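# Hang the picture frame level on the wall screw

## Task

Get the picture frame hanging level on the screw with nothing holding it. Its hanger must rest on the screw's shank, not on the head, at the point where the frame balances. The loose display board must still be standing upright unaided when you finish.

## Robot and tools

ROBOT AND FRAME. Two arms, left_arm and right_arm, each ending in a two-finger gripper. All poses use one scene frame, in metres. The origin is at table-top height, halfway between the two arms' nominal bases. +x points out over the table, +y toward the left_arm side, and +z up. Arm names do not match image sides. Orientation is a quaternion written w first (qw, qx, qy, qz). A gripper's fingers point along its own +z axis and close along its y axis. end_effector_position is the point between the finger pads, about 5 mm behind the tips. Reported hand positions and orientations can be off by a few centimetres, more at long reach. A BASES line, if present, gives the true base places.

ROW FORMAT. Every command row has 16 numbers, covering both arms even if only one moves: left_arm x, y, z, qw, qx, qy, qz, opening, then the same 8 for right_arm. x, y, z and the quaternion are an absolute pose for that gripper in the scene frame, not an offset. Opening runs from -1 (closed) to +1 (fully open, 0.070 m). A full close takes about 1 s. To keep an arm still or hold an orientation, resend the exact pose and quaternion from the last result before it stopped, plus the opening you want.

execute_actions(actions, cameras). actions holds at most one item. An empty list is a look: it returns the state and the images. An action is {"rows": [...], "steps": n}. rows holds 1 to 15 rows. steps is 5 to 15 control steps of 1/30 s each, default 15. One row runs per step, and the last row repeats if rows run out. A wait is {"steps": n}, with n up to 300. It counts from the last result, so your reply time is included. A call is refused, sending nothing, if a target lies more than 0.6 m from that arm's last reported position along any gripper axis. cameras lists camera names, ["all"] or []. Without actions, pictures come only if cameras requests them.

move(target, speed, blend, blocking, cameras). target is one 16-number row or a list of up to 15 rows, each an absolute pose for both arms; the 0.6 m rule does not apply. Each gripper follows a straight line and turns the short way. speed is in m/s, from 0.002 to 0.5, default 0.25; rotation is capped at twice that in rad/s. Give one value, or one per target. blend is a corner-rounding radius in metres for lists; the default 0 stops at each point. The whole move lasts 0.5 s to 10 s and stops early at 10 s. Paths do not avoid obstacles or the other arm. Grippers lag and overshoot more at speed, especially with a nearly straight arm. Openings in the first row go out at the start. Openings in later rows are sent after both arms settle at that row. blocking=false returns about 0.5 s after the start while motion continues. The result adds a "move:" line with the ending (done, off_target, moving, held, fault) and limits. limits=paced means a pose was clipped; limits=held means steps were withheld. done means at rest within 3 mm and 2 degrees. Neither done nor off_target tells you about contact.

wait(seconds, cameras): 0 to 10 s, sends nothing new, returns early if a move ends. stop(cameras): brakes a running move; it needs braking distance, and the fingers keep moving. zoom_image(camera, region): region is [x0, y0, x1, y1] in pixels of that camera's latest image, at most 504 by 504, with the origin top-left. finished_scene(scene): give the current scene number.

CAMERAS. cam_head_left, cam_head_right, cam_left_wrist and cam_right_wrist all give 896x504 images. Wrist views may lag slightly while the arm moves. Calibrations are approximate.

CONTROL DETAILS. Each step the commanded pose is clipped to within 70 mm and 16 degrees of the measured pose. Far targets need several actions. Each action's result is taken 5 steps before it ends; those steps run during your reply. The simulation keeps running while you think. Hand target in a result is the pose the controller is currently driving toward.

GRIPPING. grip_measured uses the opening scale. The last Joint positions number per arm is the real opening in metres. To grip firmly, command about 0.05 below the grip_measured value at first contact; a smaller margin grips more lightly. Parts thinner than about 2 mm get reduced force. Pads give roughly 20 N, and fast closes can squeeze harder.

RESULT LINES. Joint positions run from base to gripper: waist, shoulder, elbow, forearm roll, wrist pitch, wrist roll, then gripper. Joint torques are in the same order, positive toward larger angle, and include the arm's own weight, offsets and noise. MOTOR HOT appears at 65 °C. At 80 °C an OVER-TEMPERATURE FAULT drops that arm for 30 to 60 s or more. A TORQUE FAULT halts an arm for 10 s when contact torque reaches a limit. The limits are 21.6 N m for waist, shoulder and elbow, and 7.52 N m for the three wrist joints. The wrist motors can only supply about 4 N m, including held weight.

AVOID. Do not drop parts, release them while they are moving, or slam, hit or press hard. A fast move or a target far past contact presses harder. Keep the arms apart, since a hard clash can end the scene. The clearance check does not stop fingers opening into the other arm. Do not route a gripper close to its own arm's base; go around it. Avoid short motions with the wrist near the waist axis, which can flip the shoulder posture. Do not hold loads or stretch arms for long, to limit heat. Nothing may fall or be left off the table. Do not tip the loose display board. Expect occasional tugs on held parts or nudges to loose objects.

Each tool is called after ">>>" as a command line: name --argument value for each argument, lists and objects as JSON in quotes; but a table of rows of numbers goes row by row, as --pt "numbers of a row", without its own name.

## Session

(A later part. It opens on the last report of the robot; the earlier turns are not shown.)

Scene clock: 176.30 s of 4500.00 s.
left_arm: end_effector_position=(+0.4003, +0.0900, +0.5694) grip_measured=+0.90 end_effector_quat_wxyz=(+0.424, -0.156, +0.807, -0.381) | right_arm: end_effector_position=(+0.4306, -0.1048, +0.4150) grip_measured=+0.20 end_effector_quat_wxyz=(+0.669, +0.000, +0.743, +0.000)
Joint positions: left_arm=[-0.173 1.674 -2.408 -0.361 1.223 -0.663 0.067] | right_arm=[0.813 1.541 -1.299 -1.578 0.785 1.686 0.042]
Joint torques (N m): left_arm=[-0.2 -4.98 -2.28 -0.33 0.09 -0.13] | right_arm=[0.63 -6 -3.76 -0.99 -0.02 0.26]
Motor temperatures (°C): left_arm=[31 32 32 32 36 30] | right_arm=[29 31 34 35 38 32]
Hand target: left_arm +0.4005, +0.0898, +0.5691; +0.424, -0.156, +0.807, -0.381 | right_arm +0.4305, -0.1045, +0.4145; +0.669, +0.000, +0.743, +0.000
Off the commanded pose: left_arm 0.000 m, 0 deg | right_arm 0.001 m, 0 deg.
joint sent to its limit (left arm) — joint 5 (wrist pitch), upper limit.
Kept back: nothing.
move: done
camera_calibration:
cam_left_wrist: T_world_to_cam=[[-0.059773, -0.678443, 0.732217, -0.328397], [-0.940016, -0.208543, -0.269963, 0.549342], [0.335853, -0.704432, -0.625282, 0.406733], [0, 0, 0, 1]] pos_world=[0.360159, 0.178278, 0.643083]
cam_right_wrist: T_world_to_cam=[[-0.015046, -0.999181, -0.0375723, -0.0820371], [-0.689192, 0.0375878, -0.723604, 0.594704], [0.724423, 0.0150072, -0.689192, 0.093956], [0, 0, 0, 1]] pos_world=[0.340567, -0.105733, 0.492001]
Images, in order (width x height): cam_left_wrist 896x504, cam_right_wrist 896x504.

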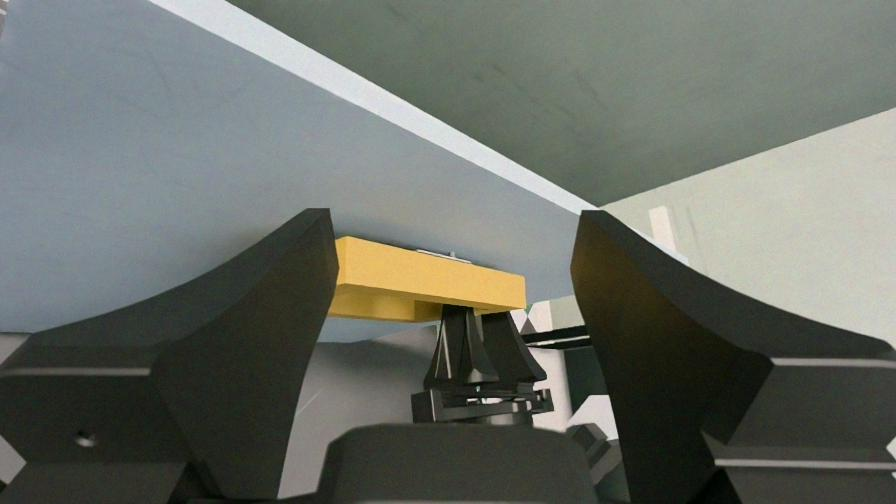

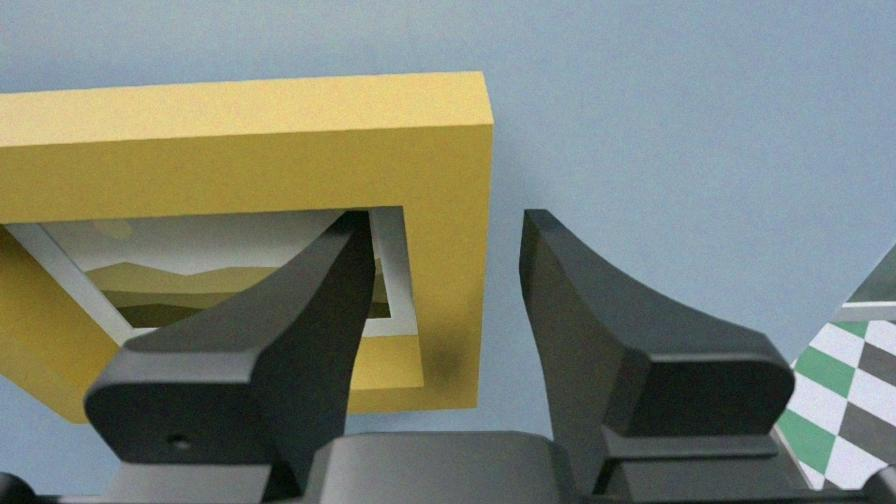

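>>> move --pt "0.4005 0.0898 0.5691 0.424 -0.156 0.807 -0.381 0.9 0.4305 -0.1045 0.4145 0.669 0 0.743 0 -0.5" --speed 0.05 --cameras '["cam_left_wrist","cam_right_wrist"]'

>>> zoom_image --camera "cam_left_wrist" --region '[330, 225, 540, 325]'

Scene clock: 177.53 s of 4500.00 s.
left_arm: end_effector_position=(+0.4003, +0.0900, +0.5694) grip_measured=+0.90 end_effector_quat_wxyz=(+0.424, -0.156, +0.807, -0.381) | right_arm: end_effector_position=(+0.4306, -0.1049, +0.4143) grip_measured=-0.44 end_effector_quat_wxyz=(+0.669, +0.000, +0.743, -0.001)
Joint positions: left_arm=[-0.173 1.674 -2.408 -0.361 1.223 -0.663 0.066] | right_arm=[0.813 1.541 -1.297 -1.579 0.785 1.687 0.019]
Joint torques (N m): left_arm=[-0.15 -4.96 -2.2 -0.29 0.09 -0.07] | right_arm=[0.26 -4.83 -4.12 -0.96 0.08 0.26]
Motor temperatures (°C): left_arm=[31 32 32 32 36 30] | right_arm=[29 31 34 35 38 32]
Hand target: left_arm +0.4005, +0.0898, +0.5691; +0.424, -0.156, +0.807, -0.381 | right_arm +0.4305, -0.1045, +0.4145; +0.669, +0.000, +0.743, +0.000
Off the commanded pose: left_arm 0.000 m, 0 deg | right_arm 0.000 m, 0 deg.
joint sent to its limit (left arm) — joint 5 (wrist pitch), upper limit.
Kept back: nothing.
move: done
camera_calibration:
cam_left_wrist: T_world_to_cam=[[-0.059773, -0.678443, 0.732217, -0.328397], [-0.940016, -0.208543, -0.269963, 0.549342], [0.335853, -0.704432, -0.625282, 0.406733], [0, 0, 0, 1]] pos_world=[0.360159, 0.178278, 0.643083]
cam_right_wrist: T_world_to_cam=[[-0.0150249, -0.99922, -0.0365084, -0.0825519], [-0.689684, 0.0367931, -0.723175, 0.594183], [0.723955, 0.0143136, -0.689699, 0.0938969], [0, 0, 0, 1]] pos_world=[0.340581, -0.105693, 0.491445]
Images, in order (width x height): cam_left_wrist 896x504, cam_right_wrist 896x504.

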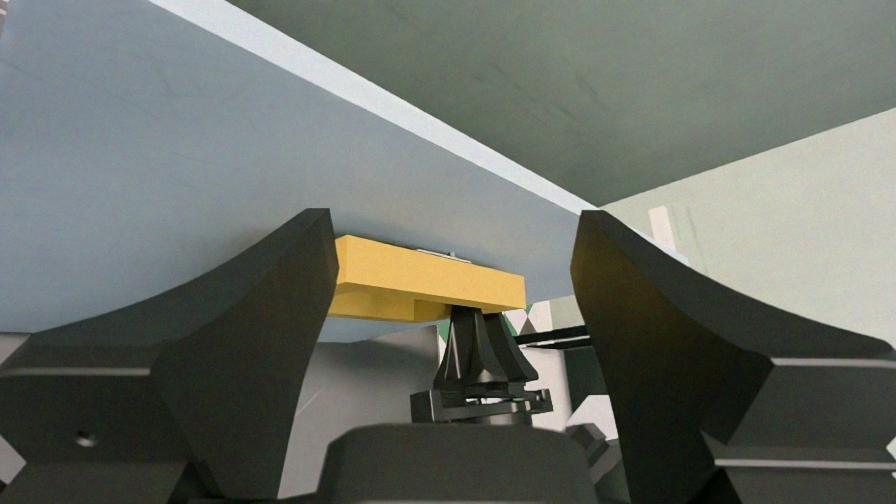

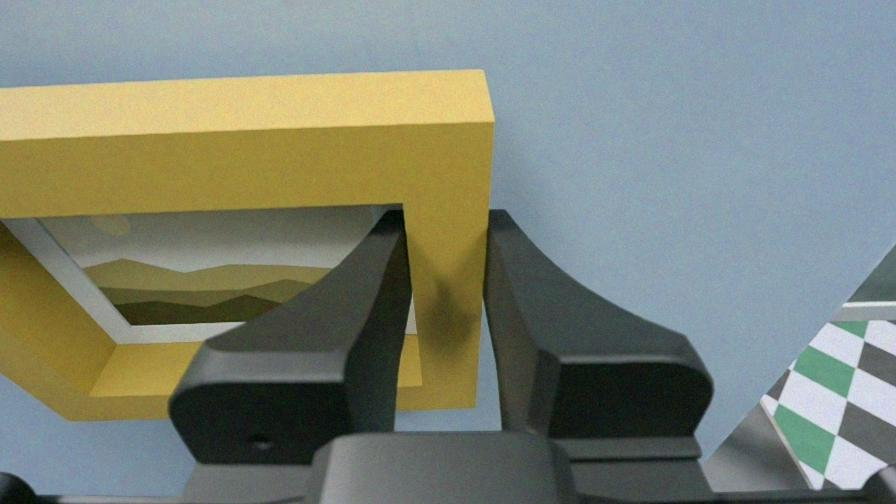

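Scaled by 2.400 from the camera's 896x504 image, which has a finer 1280x720 frame.

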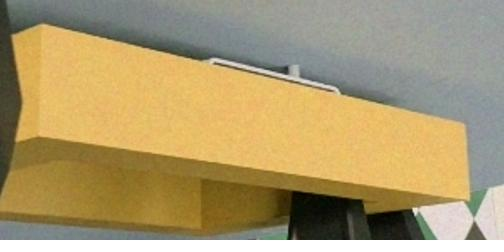

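>>> move --pt "0.4005 0.0898 0.5691 0.424 -0.156 0.807 -0.381 0.9 0.4305 -0.1045 0.4168 0.669 0 0.743 0 -0.5" --pt "0.4005 0.0898 0.5691 0.424 -0.156 0.807 -0.381 0.9 0.4305 -0.1108 0.4168 0.669 0 0.743 0 -0.5" --speed '[0.02,0.02]' --cameras '["cam_left_wrist","cam_right_wrist"]'

>>> zoom_image --camera "cam_left_wrist" --region '[330, 225, 540, 325]'

>>> zoom_image --camera "cam_left_wrist" --region '[405, 235, 485, 275]'

Scene clock: 178.60 s of 4500.00 s.
left_arm: end_effector_position=(+0.4003, +0.0900, +0.5694) grip_measured=+0.90 end_effector_quat_wxyz=(+0.424, -0.156, +0.807, -0.381) | right_arm: end_effector_position=(+0.4306, -0.1113, +0.4165) grip_measured=-0.44 end_effector_quat_wxyz=(+0.669, +0.000, +0.743, -0.001)
Joint positions: left_arm=[-0.173 1.674 -2.408 -0.361 1.223 -0.663 0.067] | right_arm=[0.797 1.525 -1.288 -1.574 0.77 1.676 0.02]
Joint torques (N m): left_arm=[-0.23 -5.04 -2.33 -0.32 0.06 -0.08] | right_arm=[0.02 -7.21 -4.79 -1.12 0.01 0.47]
Motor temperatures (°C): left_arm=[31 32 32 32 36 30] | right_arm=[29 31 34 35 38 32]
Hand target: left_arm +0.4005, +0.0898, +0.5691; +0.424, -0.156, +0.807, -0.381 | right_arm +0.4305, -0.1108, +0.4168; +0.669, +0.000, +0.743, +0.000
Off the commanded pose: left_arm 0.000 m, 0 deg | right_arm 0.001 m, 0 deg.
joint sent to its limit (left arm) — joint 5 (wrist pitch), upper limit.
Kept back: nothing.
move: done
camera_calibration:
cam_left_wrist: T_world_to_cam=[[-0.059773, -0.678443, 0.732217, -0.328397], [-0.940016, -0.208543, -0.269963, 0.549342], [0.335853, -0.704432, -0.625282, 0.406733], [0, 0, 0, 1]] pos_world=[0.360159, 0.178278, 0.643083]
cam_right_wrist: T_world_to_cam=[[-0.0159053, -0.999233, -0.0357904, -0.0888391], [-0.6897, 0.0368802, -0.723156, 0.596039], [0.723921, 0.0131826, -0.689757, 0.0953811], [0, 0, 0, 1]] pos_world=[0.340627, -0.11201, 0.493639]
Images, in order (width x height): cam_left_wrist 896x504, cam_right_wrist 896x504.

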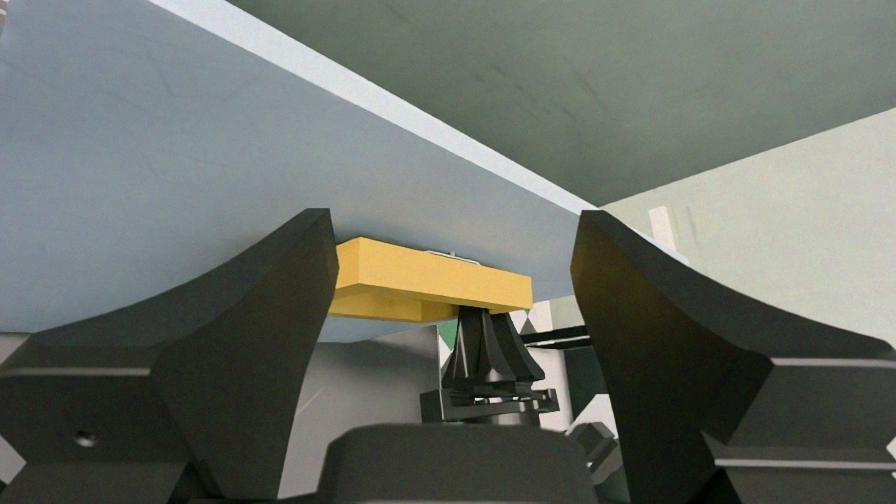

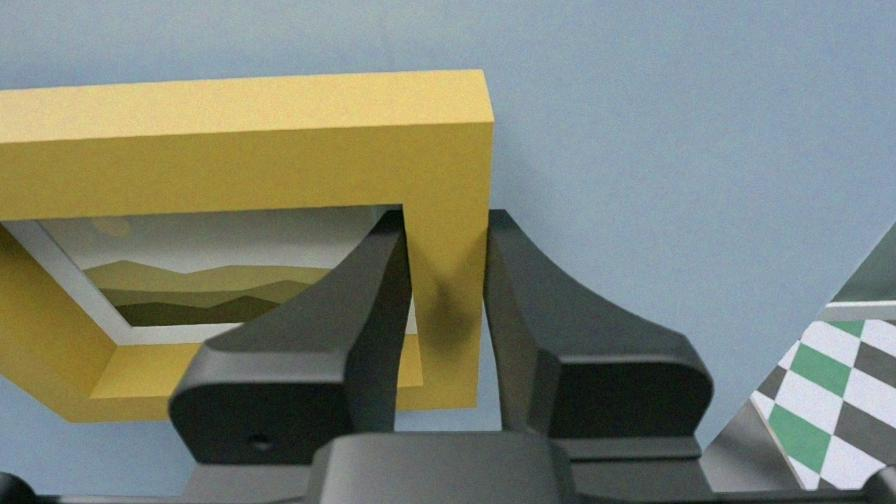

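Scaled by 2.400 from the camera's 896x504 image, which has a finer 1280x720 frame.

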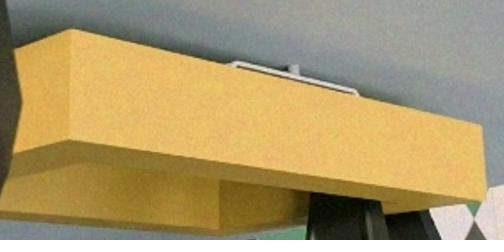

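Scaled by 6.300 from the camera's 896x504 image, which has a finer 1280x720 frame.

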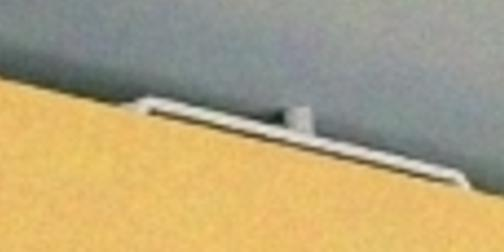

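>>> move --pt "0.4005 0.0898 0.5691 0.424 -0.156 0.807 -0.381 0.9 0.4305 -0.1106 0.4168 0.669 0.004 0.743 0.0045 -0.5" --pt "0.4005 0.0898 0.5691 0.424 -0.156 0.807 -0.381 0.9 0.4305 -0.1106 0.4134 0.669 0.004 0.743 0.0045 -0.5" --speed '[0.02,0.015]' --cameras '["cam_left_wrist","cam_right_wrist"]'

>>> zoom_image --camera "cam_left_wrist" --region '[330, 225, 540, 325]'

>>> zoom_image --camera "cam_left_wrist" --region '[405, 235, 485, 275]'

Scene clock: 181.17 s of 4500.00 s.
left_arm: end_effector_position=(+0.4003, +0.0900, +0.5694) grip_measured=+0.90 end_effector_quat_wxyz=(+0.424, -0.156, +0.807, -0.381) | right_arm: end_effector_position=(+0.4305, -0.1108, +0.4141) grip_measured=-0.44 end_effector_quat_wxyz=(+0.670, +0.005, +0.743, +0.005)
Joint positions: left_arm=[-0.173 1.674 -2.408 -0.361 1.223 -0.663 0.066] | right_arm=[0.797 1.525 -1.277 -1.589 0.767 1.71 0.019]
Joint torques (N m): left_arm=[-0.32 -4.82 -2.43 -0.28 0.07 -0.08] | right_arm=[-0.43 -6.05 -4.04 -1.01 0.1 0]
Motor temperatures (°C): left_arm=[31 32 32 32 36 30] | right_arm=[29 31 34 35 38 32]
Hand target: left_arm +0.4005, +0.0898, +0.5691; +0.424, -0.156, +0.807, -0.381 | right_arm +0.4305, -0.1106, +0.4134; +0.669, +0.004, +0.743, +0.005
Off the commanded pose: left_arm 0.000 m, 0 deg | right_arm 0.001 m, 0 deg.
joint sent to its limit (left arm) — joint 5 (wrist pitch), upper limit.
Kept back: nothing.
move: done
camera_calibration:
cam_left_wrist: T_world_to_cam=[[-0.059773, -0.678443, 0.732217, -0.328397], [-0.940016, -0.208543, -0.269963, 0.549342], [0.335853, -0.704432, -0.625282, 0.406733], [0, 0, 0, 1]] pos_world=[0.360159, 0.178278, 0.643083]
cam_right_wrist: T_world_to_cam=[[-0.0142494, -0.998603, -0.050886, -0.0827593], [-0.688486, 0.0467042, -0.723744, 0.594992], [0.72511, 0.0247214, -0.688189, 0.0938739], [0, 0, 0, 1]] pos_world=[0.340396, -0.112753, 0.491014]
Images, in order (width x height): cam_left_wrist 896x504, cam_right_wrist 896x504.

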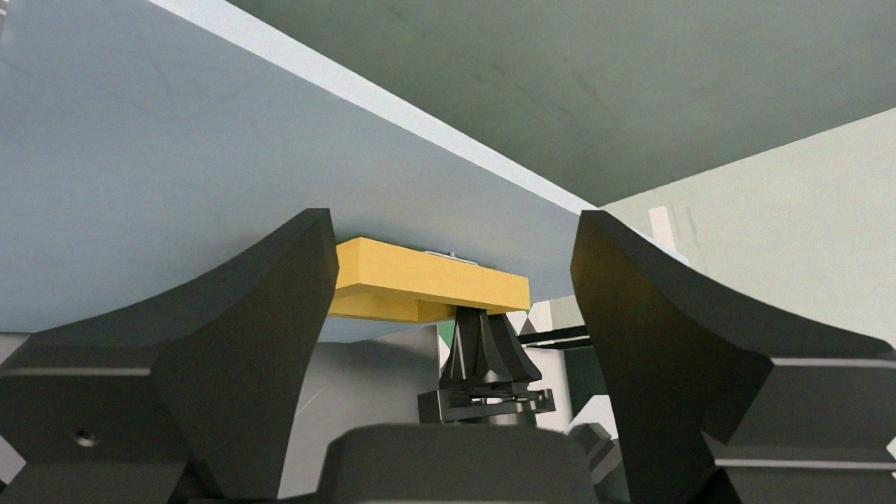

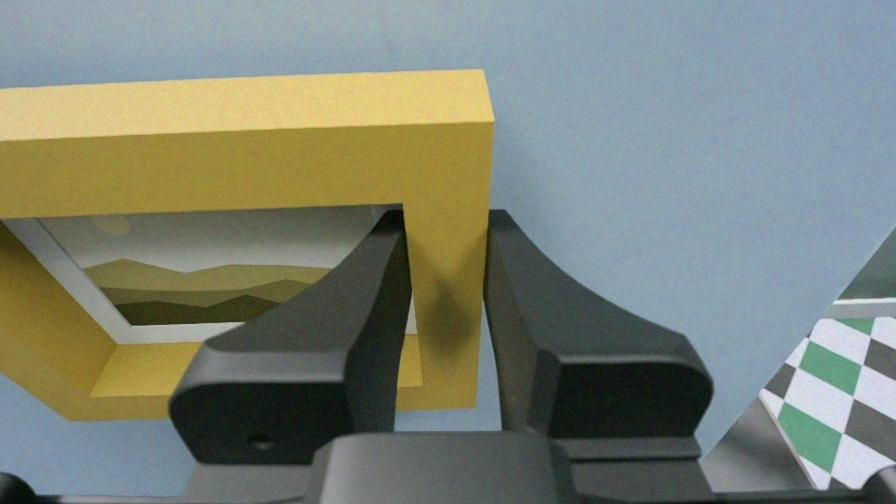

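Scaled by 2.400 from the camera's 896x504 image, which has a finer 1280x720 frame.

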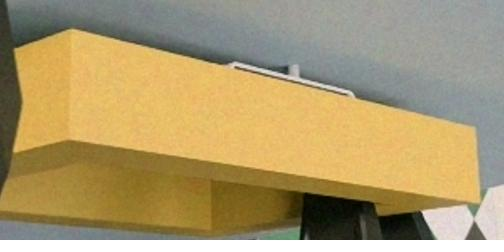

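Scaled by 6.300 from the camera's 896x504 image, which has a finer 1280x720 frame.

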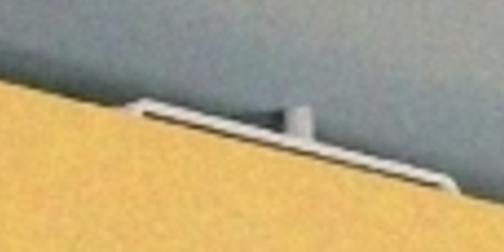

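>>> move --pt "0.4005 0.0898 0.5691 0.424 -0.156 0.807 -0.381 0.9 0.4305 -0.1106 0.4158 0.669 0.004 0.743 0.0045 -0.5" --pt "0.4005 0.0898 0.5691 0.424 -0.156 0.807 -0.381 0.9 0.4305 -0.1095 0.4158 0.669 0.004 0.743 0.0045 -0.5" --pt "0.4005 0.0898 0.5691 0.424 -0.156 0.807 -0.381 0.9 0.4305 -0.1095 0.4132 0.669 0.004 0.743 0.0045 -0.5" --speed '[0.02,0.02,0.015]' --cameras '["cam_left_wrist","cam_right_wrist"]'

>>> zoom_image --camera "cam_left_wrist" --region '[330, 225, 540, 325]'

>>> zoom_image --camera "cam_left_wrist" --region '[405, 235, 485, 275]'

Scene clock: 182.93 s of 4500.00 s.
left_arm: end_effector_position=(+0.4003, +0.0900, +0.5694) grip_measured=+0.90 end_effector_quat_wxyz=(+0.424, -0.156, +0.807, -0.381) | right_arm: end_effector_position=(+0.4306, -0.1103, +0.4146) grip_measured=-0.44 end_effector_quat_wxyz=(+0.670, +0.005, +0.742, +0.004)
Joint positions: left_arm=[-0.173 1.674 -2.408 -0.361 1.223 -0.663 0.066] | right_arm=[0.799 1.527 -1.28 -1.589 0.771 1.71 0.019]
Joint torques (N m): left_arm=[-0.21 -4.81 -2.3 -0.29 0.05 -0.06] | right_arm=[1.97 -4.6 -3.41 -0.83 -0.51 0]
Motor temperatures (°C): left_arm=[31 32 32 32 36 30] | right_arm=[29 31 34 35 38 32]
Hand target: left_arm +0.4005, +0.0898, +0.5691; +0.424, -0.156, +0.807, -0.381 | right_arm +0.4305, -0.1095, +0.4132; +0.669, +0.004, +0.743, +0.004
Off the commanded pose: left_arm 0.000 m, 0 deg | right_arm 0.002 m, 0 deg.
joint sent to its limit (left arm) — joint 5 (wrist pitch), upper limit.
Kept back: nothing.
move: done
camera_calibration:
cam_left_wrist: T_world_to_cam=[[-0.059773, -0.678443, 0.732217, -0.328397], [-0.940016, -0.208543, -0.269963, 0.549342], [0.335853, -0.704432, -0.625282, 0.406733], [0, 0, 0, 1]] pos_world=[0.360159, 0.178278, 0.643083]
cam_right_wrist: T_world_to_cam=[[-0.0161057, -0.998565, -0.0510824, -0.0814214], [-0.687358, 0.04816, -0.72472, 0.595479], [0.72614, 0.0234398, -0.687147, 0.0931072], [0, 0, 0, 1]] pos_world=[0.340387, -0.112165, 0.491375]
Images, in order (width x height): cam_left_wrist 896x504, cam_right_wrist 896x504.

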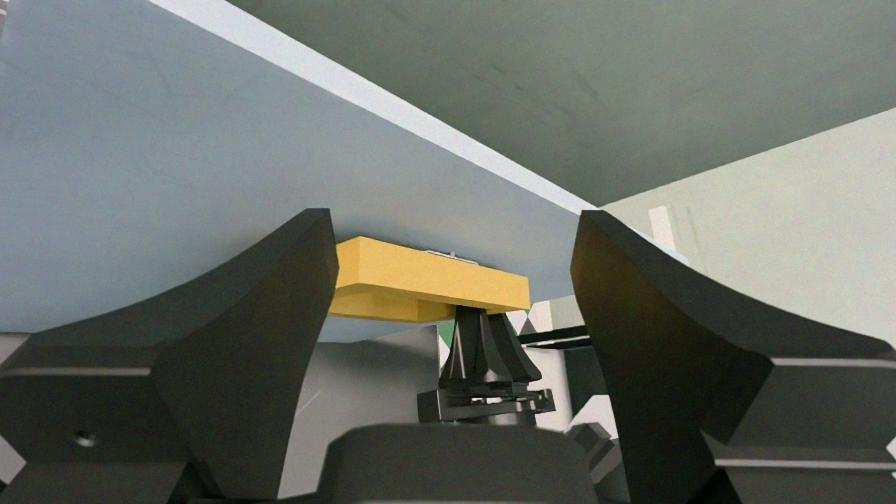

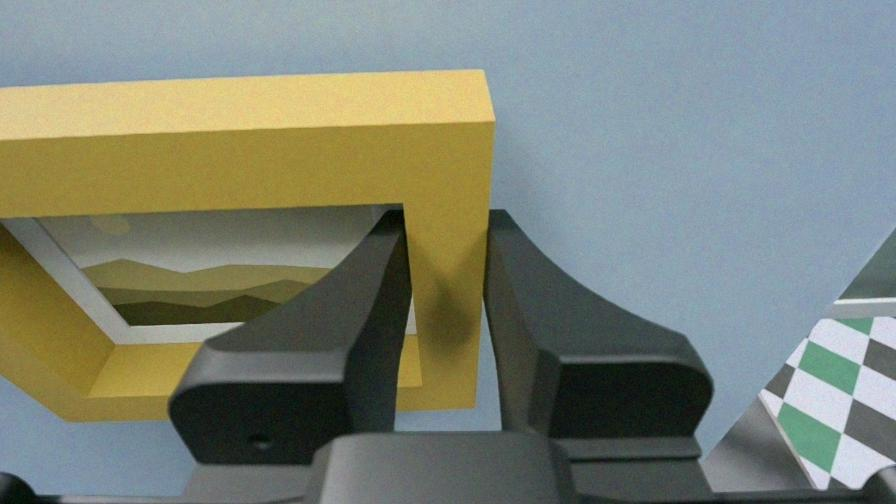

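Scaled by 2.400 from the camera's 896x504 image, which has a finer 1280x720 frame.

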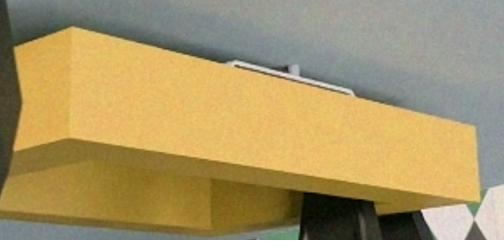

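Scaled by 6.300 from the camera's 896x504 image, which has a finer 1280x720 frame.

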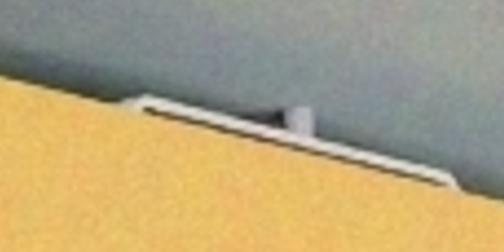

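>>> move --pt "0.4005 0.0898 0.5691 0.424 -0.156 0.807 -0.381 0.9 0.4303 -0.1103 0.4175 0.669 0.004 0.743 0.0045 -0.5" --pt "0.4005 0.0898 0.5691 0.424 -0.156 0.807 -0.381 0.9 0.4303 -0.1090 0.4175 0.669 0.004 0.743 0.0045 -0.5" --speed '[0.02,0.02]' --cameras '["cam_left_wrist"]'

>>> zoom_image --camera "cam_left_wrist" --region '[405, 235, 485, 275]'

>>> move --pt "0.4005 0.0898 0.5691 0.424 -0.156 0.807 -0.381 0.9 0.4303 -0.1090 0.4135 0.669 0.004 0.743 0.0045 -0.5" --speed 0.015 --cameras '["cam_left_wrist","cam_right_wrist"]'

>>> zoom_image --camera "cam_left_wrist" --region '[330, 225, 540, 325]'

>>> zoom_image --camera "cam_left_wrist" --region '[405, 235, 485, 275]'

Scene clock: 184.70 s of 4500.00 s.
left_arm: end_effector_position=(+0.4003, +0.0900, +0.5694) grip_measured=+0.90 end_effector_quat_wxyz=(+0.424, -0.156, +0.807, -0.381) | right_arm: end_effector_position=(+0.4303, -0.1084, +0.4166) grip_measured=-0.44 end_effector_quat_wxyz=(+0.668, +0.003, +0.744, +0.005)
Joint positions: left_arm=[-0.173 1.674 -2.408 -0.361 1.223 -0.663 0.067] | right_arm=[0.802 1.528 -1.293 -1.57 0.769 1.684 0.019]
Joint torques (N m): left_arm=[-0.21 -4.81 -2.42 -0.28 0.1 -0.11] | right_arm=[0.32 -5.91 -5.59 -1.31 0.24 0.47]
Motor temperatures (°C): left_arm=[31 32 32 32 36 30] | right_arm=[29 31 34 35 38 32]
Hand target: left_arm +0.4005, +0.0898, +0.5691; +0.424, -0.156, +0.807, -0.381 | right_arm +0.4303, -0.1090, +0.4175; +0.669, +0.004, +0.743, +0.005
Off the commanded pose: left_arm 0.000 m, 0 deg | right_arm 0.001 m, 0 deg.
joint sent to its limit (left arm) — joint 5 (wrist pitch), upper limit.
Kept back: nothing.
move: done
camera_calibration:
cam_left_wrist: T_world_to_cam=[[-0.059773, -0.678443, 0.732217, -0.328397], [-0.940016, -0.208543, -0.269963, 0.549342], [0.335853, -0.704432, -0.625282, 0.406733], [0, 0, 0, 1]] pos_world=[0.360159, 0.178278, 0.643083]
Images, in order (width x height): cam_left_wrist 896x504.

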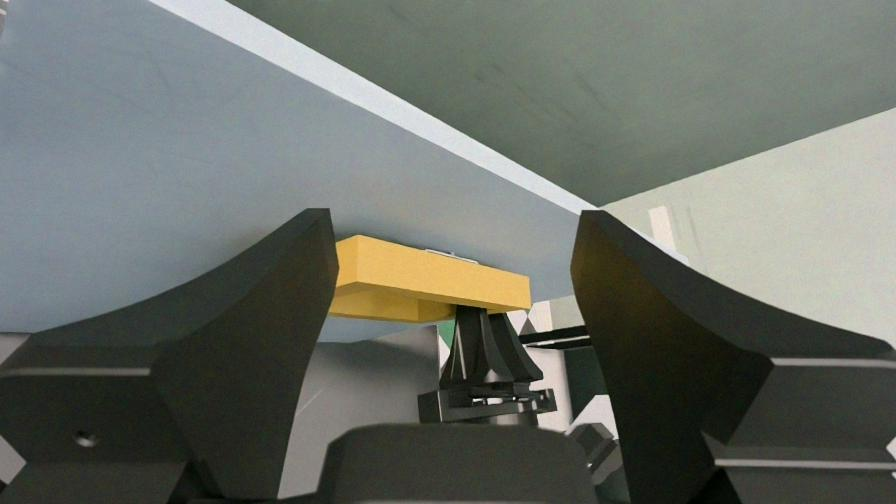

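Scaled by 6.300 from the camera's 896x504 image, which has a finer 1280x720 frame.

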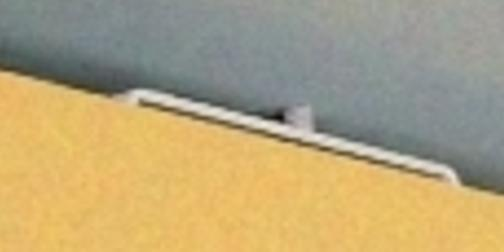

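Scene clock: 185.40 s of 4500.00 s.
left_arm: end_effector_position=(+0.4003, +0.0900, +0.5694) grip_measured=+0.90 end_effector_quat_wxyz=(+0.424, -0.156, +0.807, -0.381) | right_arm: end_effector_position=(+0.4302, -0.1091, +0.4145) grip_measured=-0.44 end_effector_quat_wxyz=(+0.670, +0.005, +0.742, +0.005)
Joint positions: left_arm=[-0.173 1.674 -2.408 -0.361 1.223 -0.663 0.067] | right_arm=[0.802 1.528 -1.281 -1.587 0.772 1.708 0.019]
Joint torques (N m): left_arm=[0.05 -5.01 -2.33 -0.33 0.05 -0.07] | right_arm=[-0.09 -5.18 -3.21 -0.73 -0.05 -0.22]
Motor temperatures (°C): left_arm=[31 32 32 32 36 30] | right_arm=[29 31 34 35 38 32]
Hand target: left_arm +0.4005, +0.0898, +0.5691; +0.424, -0.156, +0.807, -0.381 | right_arm +0.4303, -0.1090, +0.4135; +0.669, +0.004, +0.743, +0.005
Off the commanded pose: left_arm 0.000 m, 0 deg | right_arm 0.001 m, 0 deg.
joint sent to its limit (left arm) — joint 5 (wrist pitch), upper limit.
Kept back: nothing.
move: done
camera_calibration:
cam_left_wrist: T_world_to_cam=[[-0.059773, -0.678443, 0.732217, -0.328397], [-0.940016, -0.208543, -0.269963, 0.549342], [0.335853, -0.704432, -0.625282, 0.406733], [0, 0, 0, 1]] pos_world=[0.360159, 0.178278, 0.643083]
cam_right_wrist: T_world_to_cam=[[-0.0140877, -0.998564, -0.0516933, -0.0807734], [-0.688187, 0.0471886, -0.723997, 0.595015], [0.725397, 0.0253752, -0.687863, 0.0941684], [0, 0, 0, 1]] pos_world=[0.340034, -0.111125, 0.491389]
Images, in order (width x height): cam_left_wrist 896x504, cam_right_wrist 896x504.

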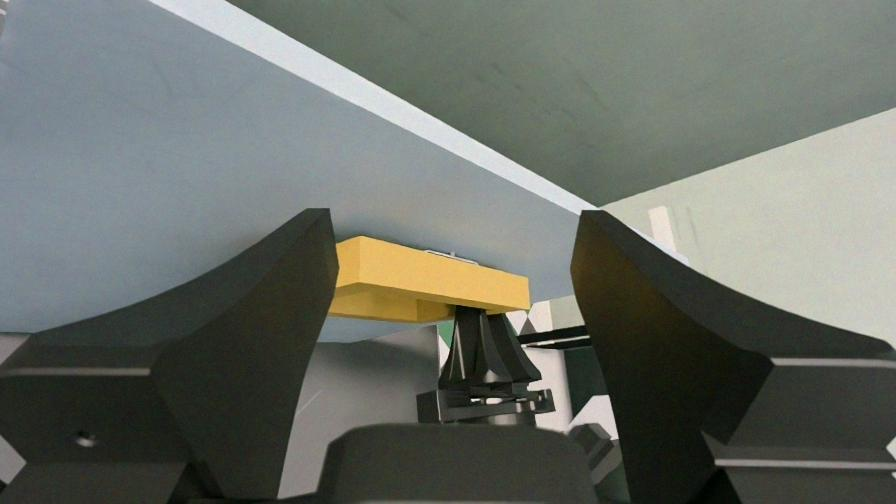

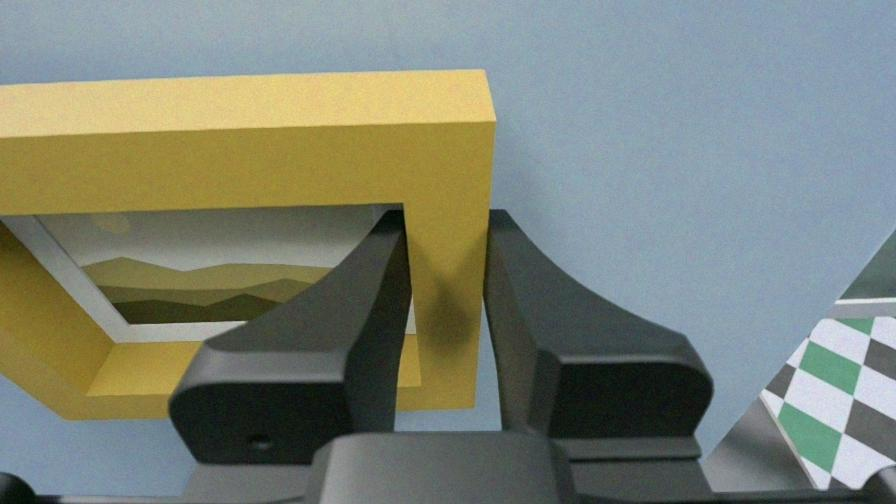

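Scaled by 2.400 from the camera's 896x504 image, which has a finer 1280x720 frame.

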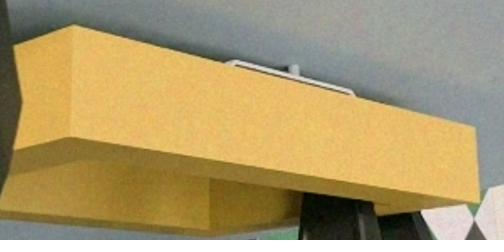

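Scaled by 6.300 from the camera's 896x504 image, which has a finer 1280x720 frame.

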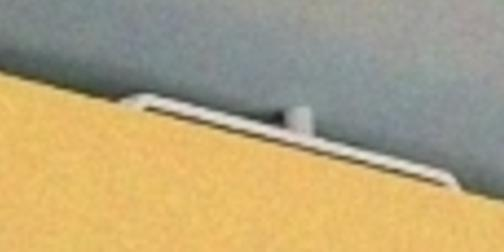

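>>> move --pt "0.4005 0.0898 0.5691 0.424 -0.156 0.807 -0.381 0.9 0.4303 -0.1090 0.4140 0.669 0.004 0.743 0.0045 0.2" --speed 0.05 --cameras '["cam_left_wrist","cam_right_wrist"]'

>>> zoom_image --camera "cam_left_wrist" --region '[330, 225, 540, 325]'

>>> zoom_image --camera "cam_left_wrist" --region '[405, 235, 485, 275]'

Scene clock: 186.57 s of 4500.00 s.
left_arm: end_effector_position=(+0.4003, +0.0900, +0.5694) grip_measured=+0.90 end_effector_quat_wxyz=(+0.424, -0.156, +0.807, -0.381) | right_arm: end_effector_position=(+0.4302, -0.1089, +0.4141) grip_measured=+0.20 end_effector_quat_wxyz=(+0.669, +0.004, +0.743, +0.005)
Joint positions: left_arm=[-0.173 1.674 -2.408 -0.361 1.223 -0.663 0.067] | right_arm=[0.802 1.528 -1.281 -1.585 0.771 1.705 0.042]
Joint torques (N m): left_arm=[-0.1 -4.94 -2.32 -0.28 0.08 -0.09] | right_arm=[0.73 -5.19 -4.81 -0.8 0.2 -0.11]
Motor temperatures (°C): left_arm=[31 32 32 32 36 30] | right_arm=[29 31 34 35 38 32]
Hand target: left_arm +0.4005, +0.0898, +0.5691; +0.424, -0.156, +0.807, -0.381 | right_arm +0.4303, -0.1090, +0.4140; +0.669, +0.004, +0.743, +0.004
Off the commanded pose: left_arm 0.000 m, 0 deg | right_arm 0.000 m, 0 deg.
joint sent to its limit (left arm) — joint 5 (wrist pitch), upper limit.
Kept back: nothing.
move: done
camera_calibration:
cam_left_wrist: T_world_to_cam=[[-0.059773, -0.678443, 0.732217, -0.328397], [-0.940016, -0.208543, -0.269963, 0.549342], [0.335853, -0.704432, -0.625282, 0.406733], [0, 0, 0, 1]] pos_world=[0.360159, 0.178278, 0.643083]
cam_right_wrist: T_world_to_cam=[[-0.013079, -0.998659, -0.0500871, -0.0817012], [-0.689429, 0.0452875, -0.722936, 0.594577], [0.724235, 0.0250762, -0.689097, 0.0948956], [0, 0, 0, 1]] pos_world=[0.340123, -0.110898, 0.491142]
Images, in order (width x height): cam_left_wrist 896x504, cam_right_wrist 896x504.

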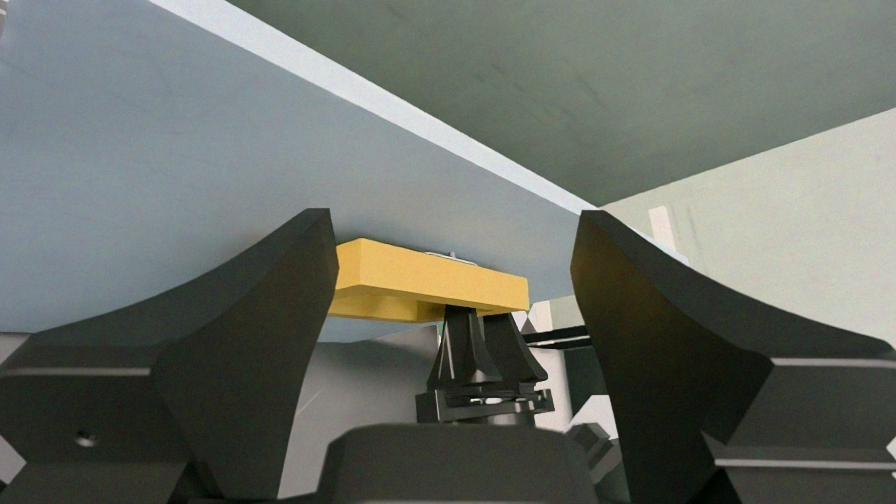

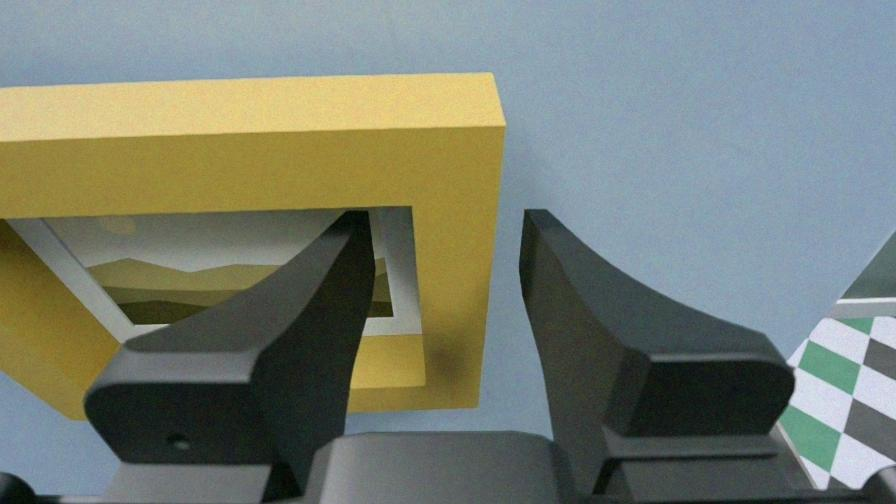

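Scaled by 2.400 from the camera's 896x504 image, which has a finer 1280x720 frame.

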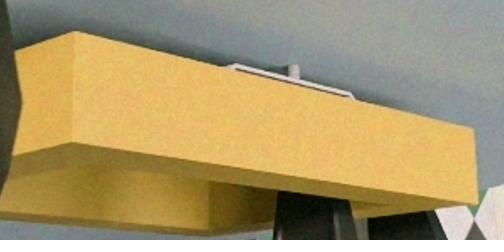

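Scaled by 6.300 from the camera's 896x504 image, which has a finer 1280x720 frame.

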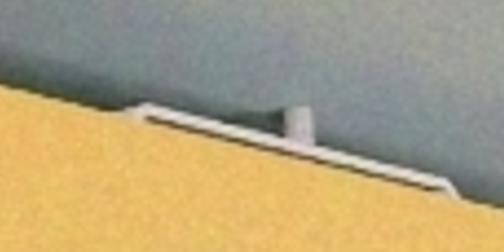

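>>> move --pt "0.4005 0.0898 0.5691 0.424 -0.156 0.807 -0.381 0.9 0.3600 -0.1090 0.4140 0.669 0.004 0.743 0.0045 0.2" --pt "0.4005 0.0898 0.5691 0.424 -0.156 0.807 -0.381 0.9 0.3100 -0.1090 0.4700 0.69 0 0.7238 0 0.2" --pt "0.4005 0.0898 0.5691 0.424 -0.156 0.807 -0.381 0.9 0.2350 -0.09 0.5400 0.7071 0 0.7071 0 0.2" --speed '[0.06,0.2,0.2]' --blend '[0.01,0.03,0]' --cameras '["cam_left_wrist","cam_right_wrist"]'

>>> zoom_image --camera "cam_left_wrist" --region '[330, 225, 540, 325]'

Scene clock: 189.77 s of 4500.00 s.
left_arm: end_effector_position=(+0.4003, +0.0900, +0.5694) grip_measured=+0.90 end_effector_quat_wxyz=(+0.424, -0.156, +0.807, -0.381) | right_arm: end_effector_position=(+0.2356, -0.0906, +0.5409) grip_measured=+0.20 end_effector_quat_wxyz=(+0.724, -0.097, +0.676, +0.098)
Joint positions: left_arm=[-0.173 1.674 -2.408 -0.361 1.223 -0.663 0.067] | right_arm=[1.524 1.134 -1.291 -1.553 1.216 1.327 0.042]
Joint torques (N m): left_arm=[-0.12 -4.89 -2.29 -0.29 0.06 -0.06] | right_arm=[-0.44 -1.04 -3.2 -1.05 -0.12 0.26]
Motor temperatures (°C): left_arm=[31 32 32 32 36 30] | right_arm=[29 31 34 35 38 32]
Hand target: left_arm +0.4005, +0.0898, +0.5691; +0.424, -0.156, +0.807, -0.381 | right_arm +0.2357, -0.0900, +0.5400; +0.724, -0.098, +0.676, +0.098
Off the commanded pose: left_arm 0.000 m, 0 deg | right_arm 0.001 m, 16 deg; orientation clipped.
joint sent to its limit (left arm) — joint 5 (wrist pitch), upper limit.
joint sent to its limit (right arm) — joint 5 (wrist pitch), upper limit.
Kept back: nothing.
move: off_target (right_arm); limits=paced
camera_calibration:
cam_left_wrist: T_world_to_cam=[[-0.059773, -0.678443, 0.732217, -0.328397], [-0.940016, -0.208543, -0.269963, 0.549342], [0.335853, -0.704432, -0.625282, 0.406733], [0, 0, 0, 1]] pos_world=[0.360159, 0.178278, 0.643083]
cam_right_wrist: T_world_to_cam=[[0.266776, -0.963249, -0.0313308, -0.132495], [-0.541996, -0.123068, -0.831321, 0.559907], [0.796913, 0.238757, -0.554909, 0.252415], [0, 0, 0, 1]] pos_world=[0.137661, -0.118985, 0.601378]
Images, in order (width x height): cam_left_wrist 896x504, cam_right_wrist 896x504.

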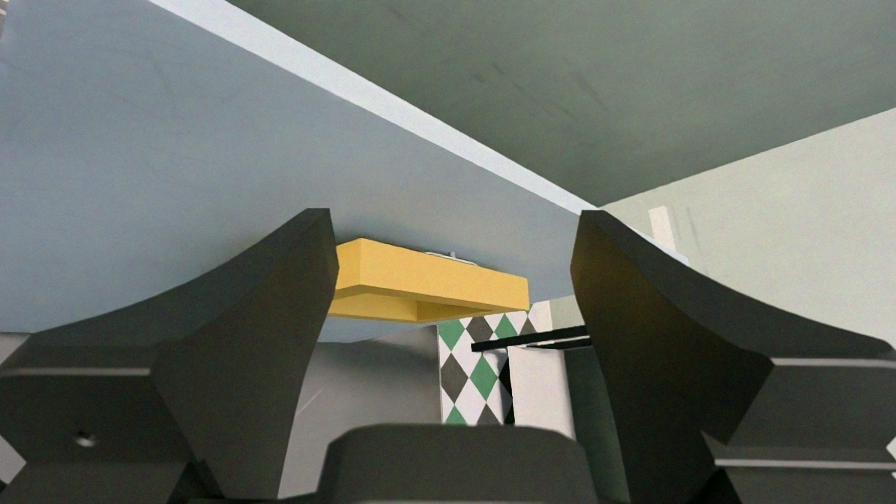

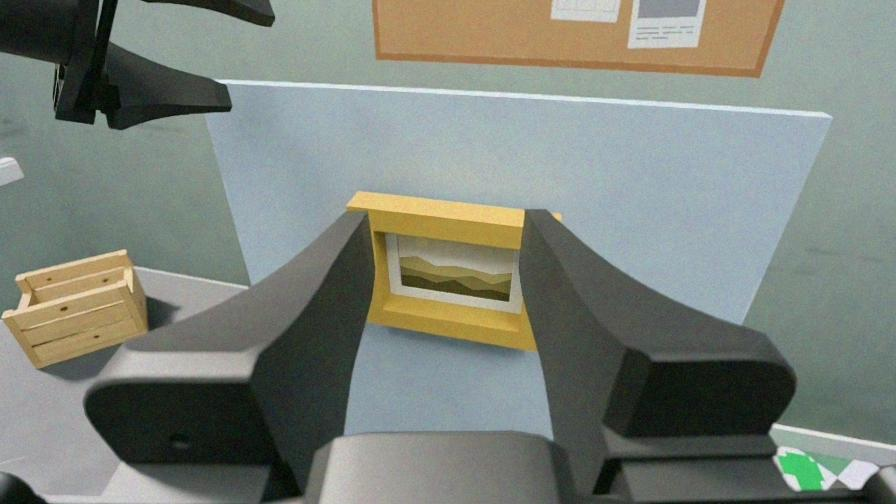

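Scaled by 2.400 from the camera's 896x504 image, which has a finer 1280x720 frame.

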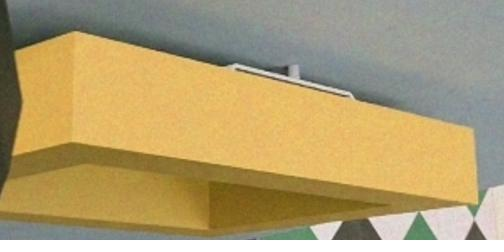

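>>> move --pt "0.4005 0.0898 0.5691 0.424 -0.156 0.807 -0.381 0.9 0.2350 -0.09 0.5400 0.724 -0.097 0.676 0.098 1.0" --speed 0.1 --cameras '["cam_right_wrist"]'

>>> zoom_image --camera "cam_right_wrist" --region '[330, 170, 600, 370]'

>>> zoom_image --camera "cam_right_wrist" --region '[190, 60, 480, 300]'

>>> zoom_image --camera "cam_right_wrist" --region '[560, 80, 860, 340]'

Scene clock: 190.80 s of 4500.00 s.
left_arm: end_effector_position=(+0.4003, +0.0900, +0.5694) grip_measured=+0.90 end_effector_quat_wxyz=(+0.424, -0.156, +0.807, -0.381) | right_arm: end_effector_position=(+0.2354, -0.0901, +0.5399) grip_measured=+0.98 end_effector_quat_wxyz=(+0.724, -0.098, +0.676, +0.098)
Joint positions: left_arm=[-0.173 1.674 -2.408 -0.361 1.223 -0.663 0.067] | right_arm=[1.525 1.134 -1.287 -1.554 1.216 1.33 0.069]
Joint torques (N m): left_arm=[-0.08 -4.84 -2.41 -0.32 0.08 -0.08] | right_arm=[0.7 -2.82 -3.26 -1.23 0.01 0.26]
Motor temperatures (°C): left_arm=[31 32 32 32 36 30] | right_arm=[29 31 34 35 38 32]
Hand target: left_arm +0.4005, +0.0898, +0.5691; +0.424, -0.156, +0.807, -0.381 | right_arm +0.2352, -0.0900, +0.5400; +0.724, -0.098, +0.676, +0.099
Off the commanded pose: left_arm 0.000 m, 0 deg | right_arm 0.000 m, 0 deg.
joint sent to its limit (left arm) — joint 5 (wrist pitch), upper limit.
joint sent to its limit (right arm) — joint 5 (wrist pitch), upper limit.
Kept back: nothing.
move: done
camera_calibration:
cam_right_wrist: T_world_to_cam=[[0.267624, -0.963045, -0.0303478, -0.132688], [-0.541976, -0.124421, -0.831132, 0.558825], [0.796642, 0.238879, -0.555246, 0.252133], [0, 0, 0, 1]] pos_world=[0.137521, -0.118484, 0.600426]
Images, in order (width x height): cam_right_wrist 896x504.

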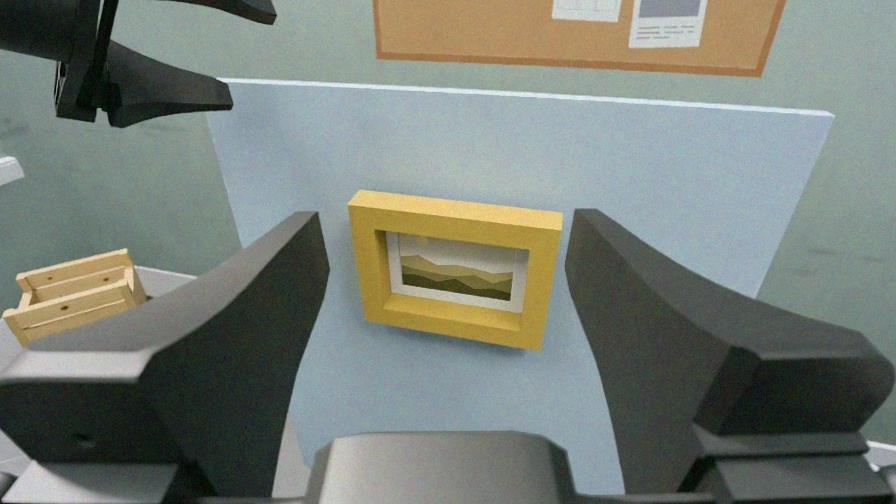

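Scaled by 1.867 from the camera's 896x504 image, which has a finer 1280x720 frame.

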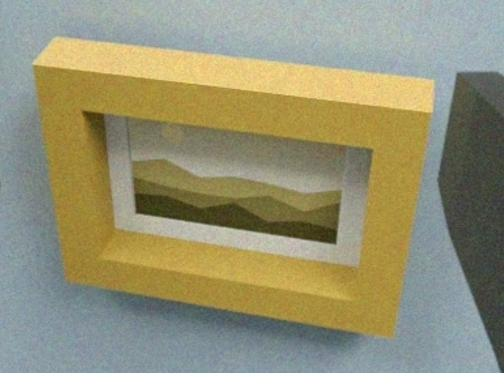

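Scaled by 1.738 from the camera's 896x504 image, which has a finer 1280x720 frame.

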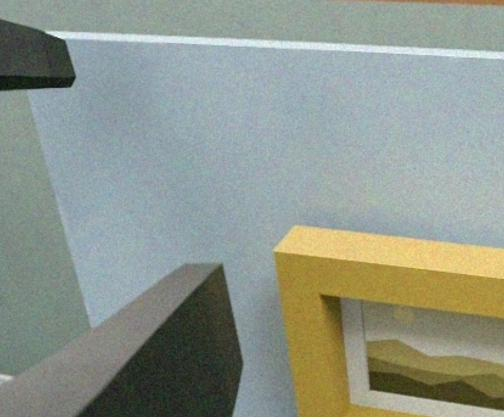

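Scaled by 1.680 from the camera's 896x504 image, which has a finer 1280x720 frame.

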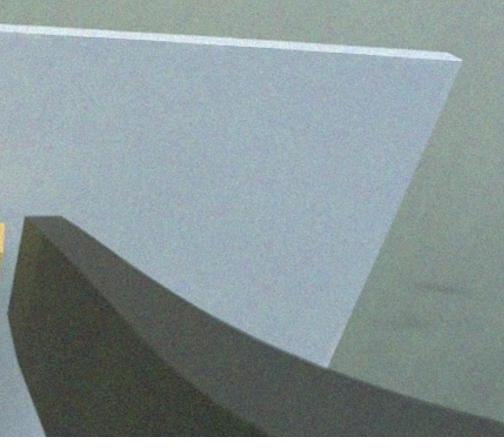

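>>> move --pt "0.4005 0.0898 0.5691 0.424 -0.156 0.807 -0.381 0.9 0.3100 -0.1090 0.4650 0.69 0 0.7238 0 0.2" --pt "0.4005 0.0898 0.5691 0.424 -0.156 0.807 -0.381 0.9 0.3600 -0.1085 0.4143 0.669 0.004 0.743 0.0045 0.2" --pt "0.4005 0.0898 0.5691 0.424 -0.156 0.807 -0.381 0.9 0.4303 -0.1085 0.4143 0.669 0.004 0.743 0.0045 0.2" --speed '[0.2,0.15,0.06]' --blend '[0.02,0.008,0]' --cameras '["cam_right_wrist"]'

Scene clock: 198.37 s of 4500.00 s.
left_arm: end_effector_position=(+0.4003, +0.0900, +0.5694) grip_measured=+0.90 end_effector_quat_wxyz=(+0.424, -0.156, +0.807, -0.381) | right_arm: end_effector_position=(+0.4307, -0.1085, +0.4141) grip_measured=+0.20 end_effector_quat_wxyz=(+0.669, +0.004, +0.743, +0.005)
Joint positions: left_arm=[-0.173 1.674 -2.408 -0.361 1.223 -0.663 0.066] | right_arm=[0.802 1.531 -1.285 -1.583 0.772 1.703 0.042]
Joint torques (N m): left_arm=[-0.02 -4.89 -2.31 -0.28 0.06 -0.08] | right_arm=[0.67 -6.31 -4.02 -0.92 0.2 -0.1]
Motor temperatures (°C): left_arm=[31 32 32 32 35 30] | right_arm=[29 31 33 35 38 32]
Hand target: left_arm +0.4005, +0.0898, +0.5691; +0.424, -0.156, +0.807, -0.381 | right_arm +0.4303, -0.1085, +0.4143; +0.669, +0.004, +0.743, +0.005
Off the commanded pose: left_arm 0.000 m, 0 deg | right_arm 0.000 m, 0 deg.
joint sent to its limit (left arm) — joint 5 (wrist pitch), upper limit.
Kept back: nothing.
move: done
camera_calibration:
cam_right_wrist: T_world_to_cam=[[-0.0140419, -0.998656, -0.0498807, -0.0810064], [-0.689901, 0.0457856, -0.722454, 0.59503], [0.723767, 0.0242682, -0.689617, 0.094828], [0, 0, 0, 1]] pos_world=[0.340741, -0.110443, 0.491236]
Images, in order (width x height): cam_right_wrist 896x504.

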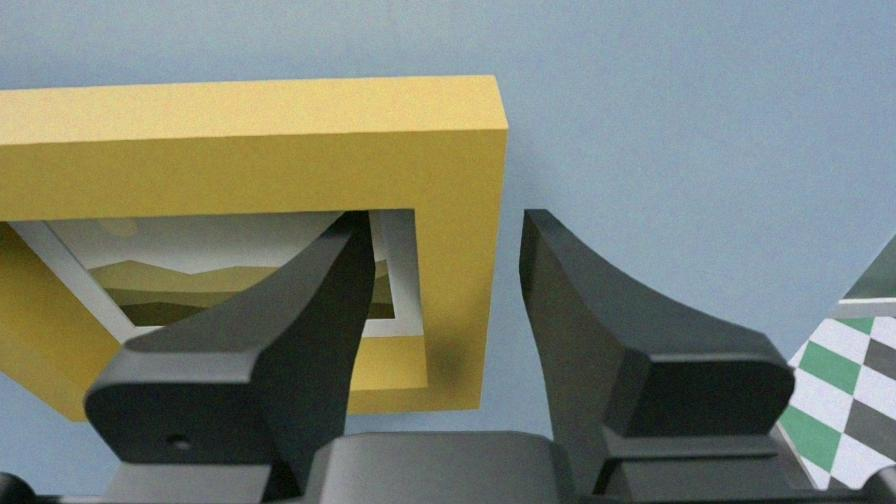

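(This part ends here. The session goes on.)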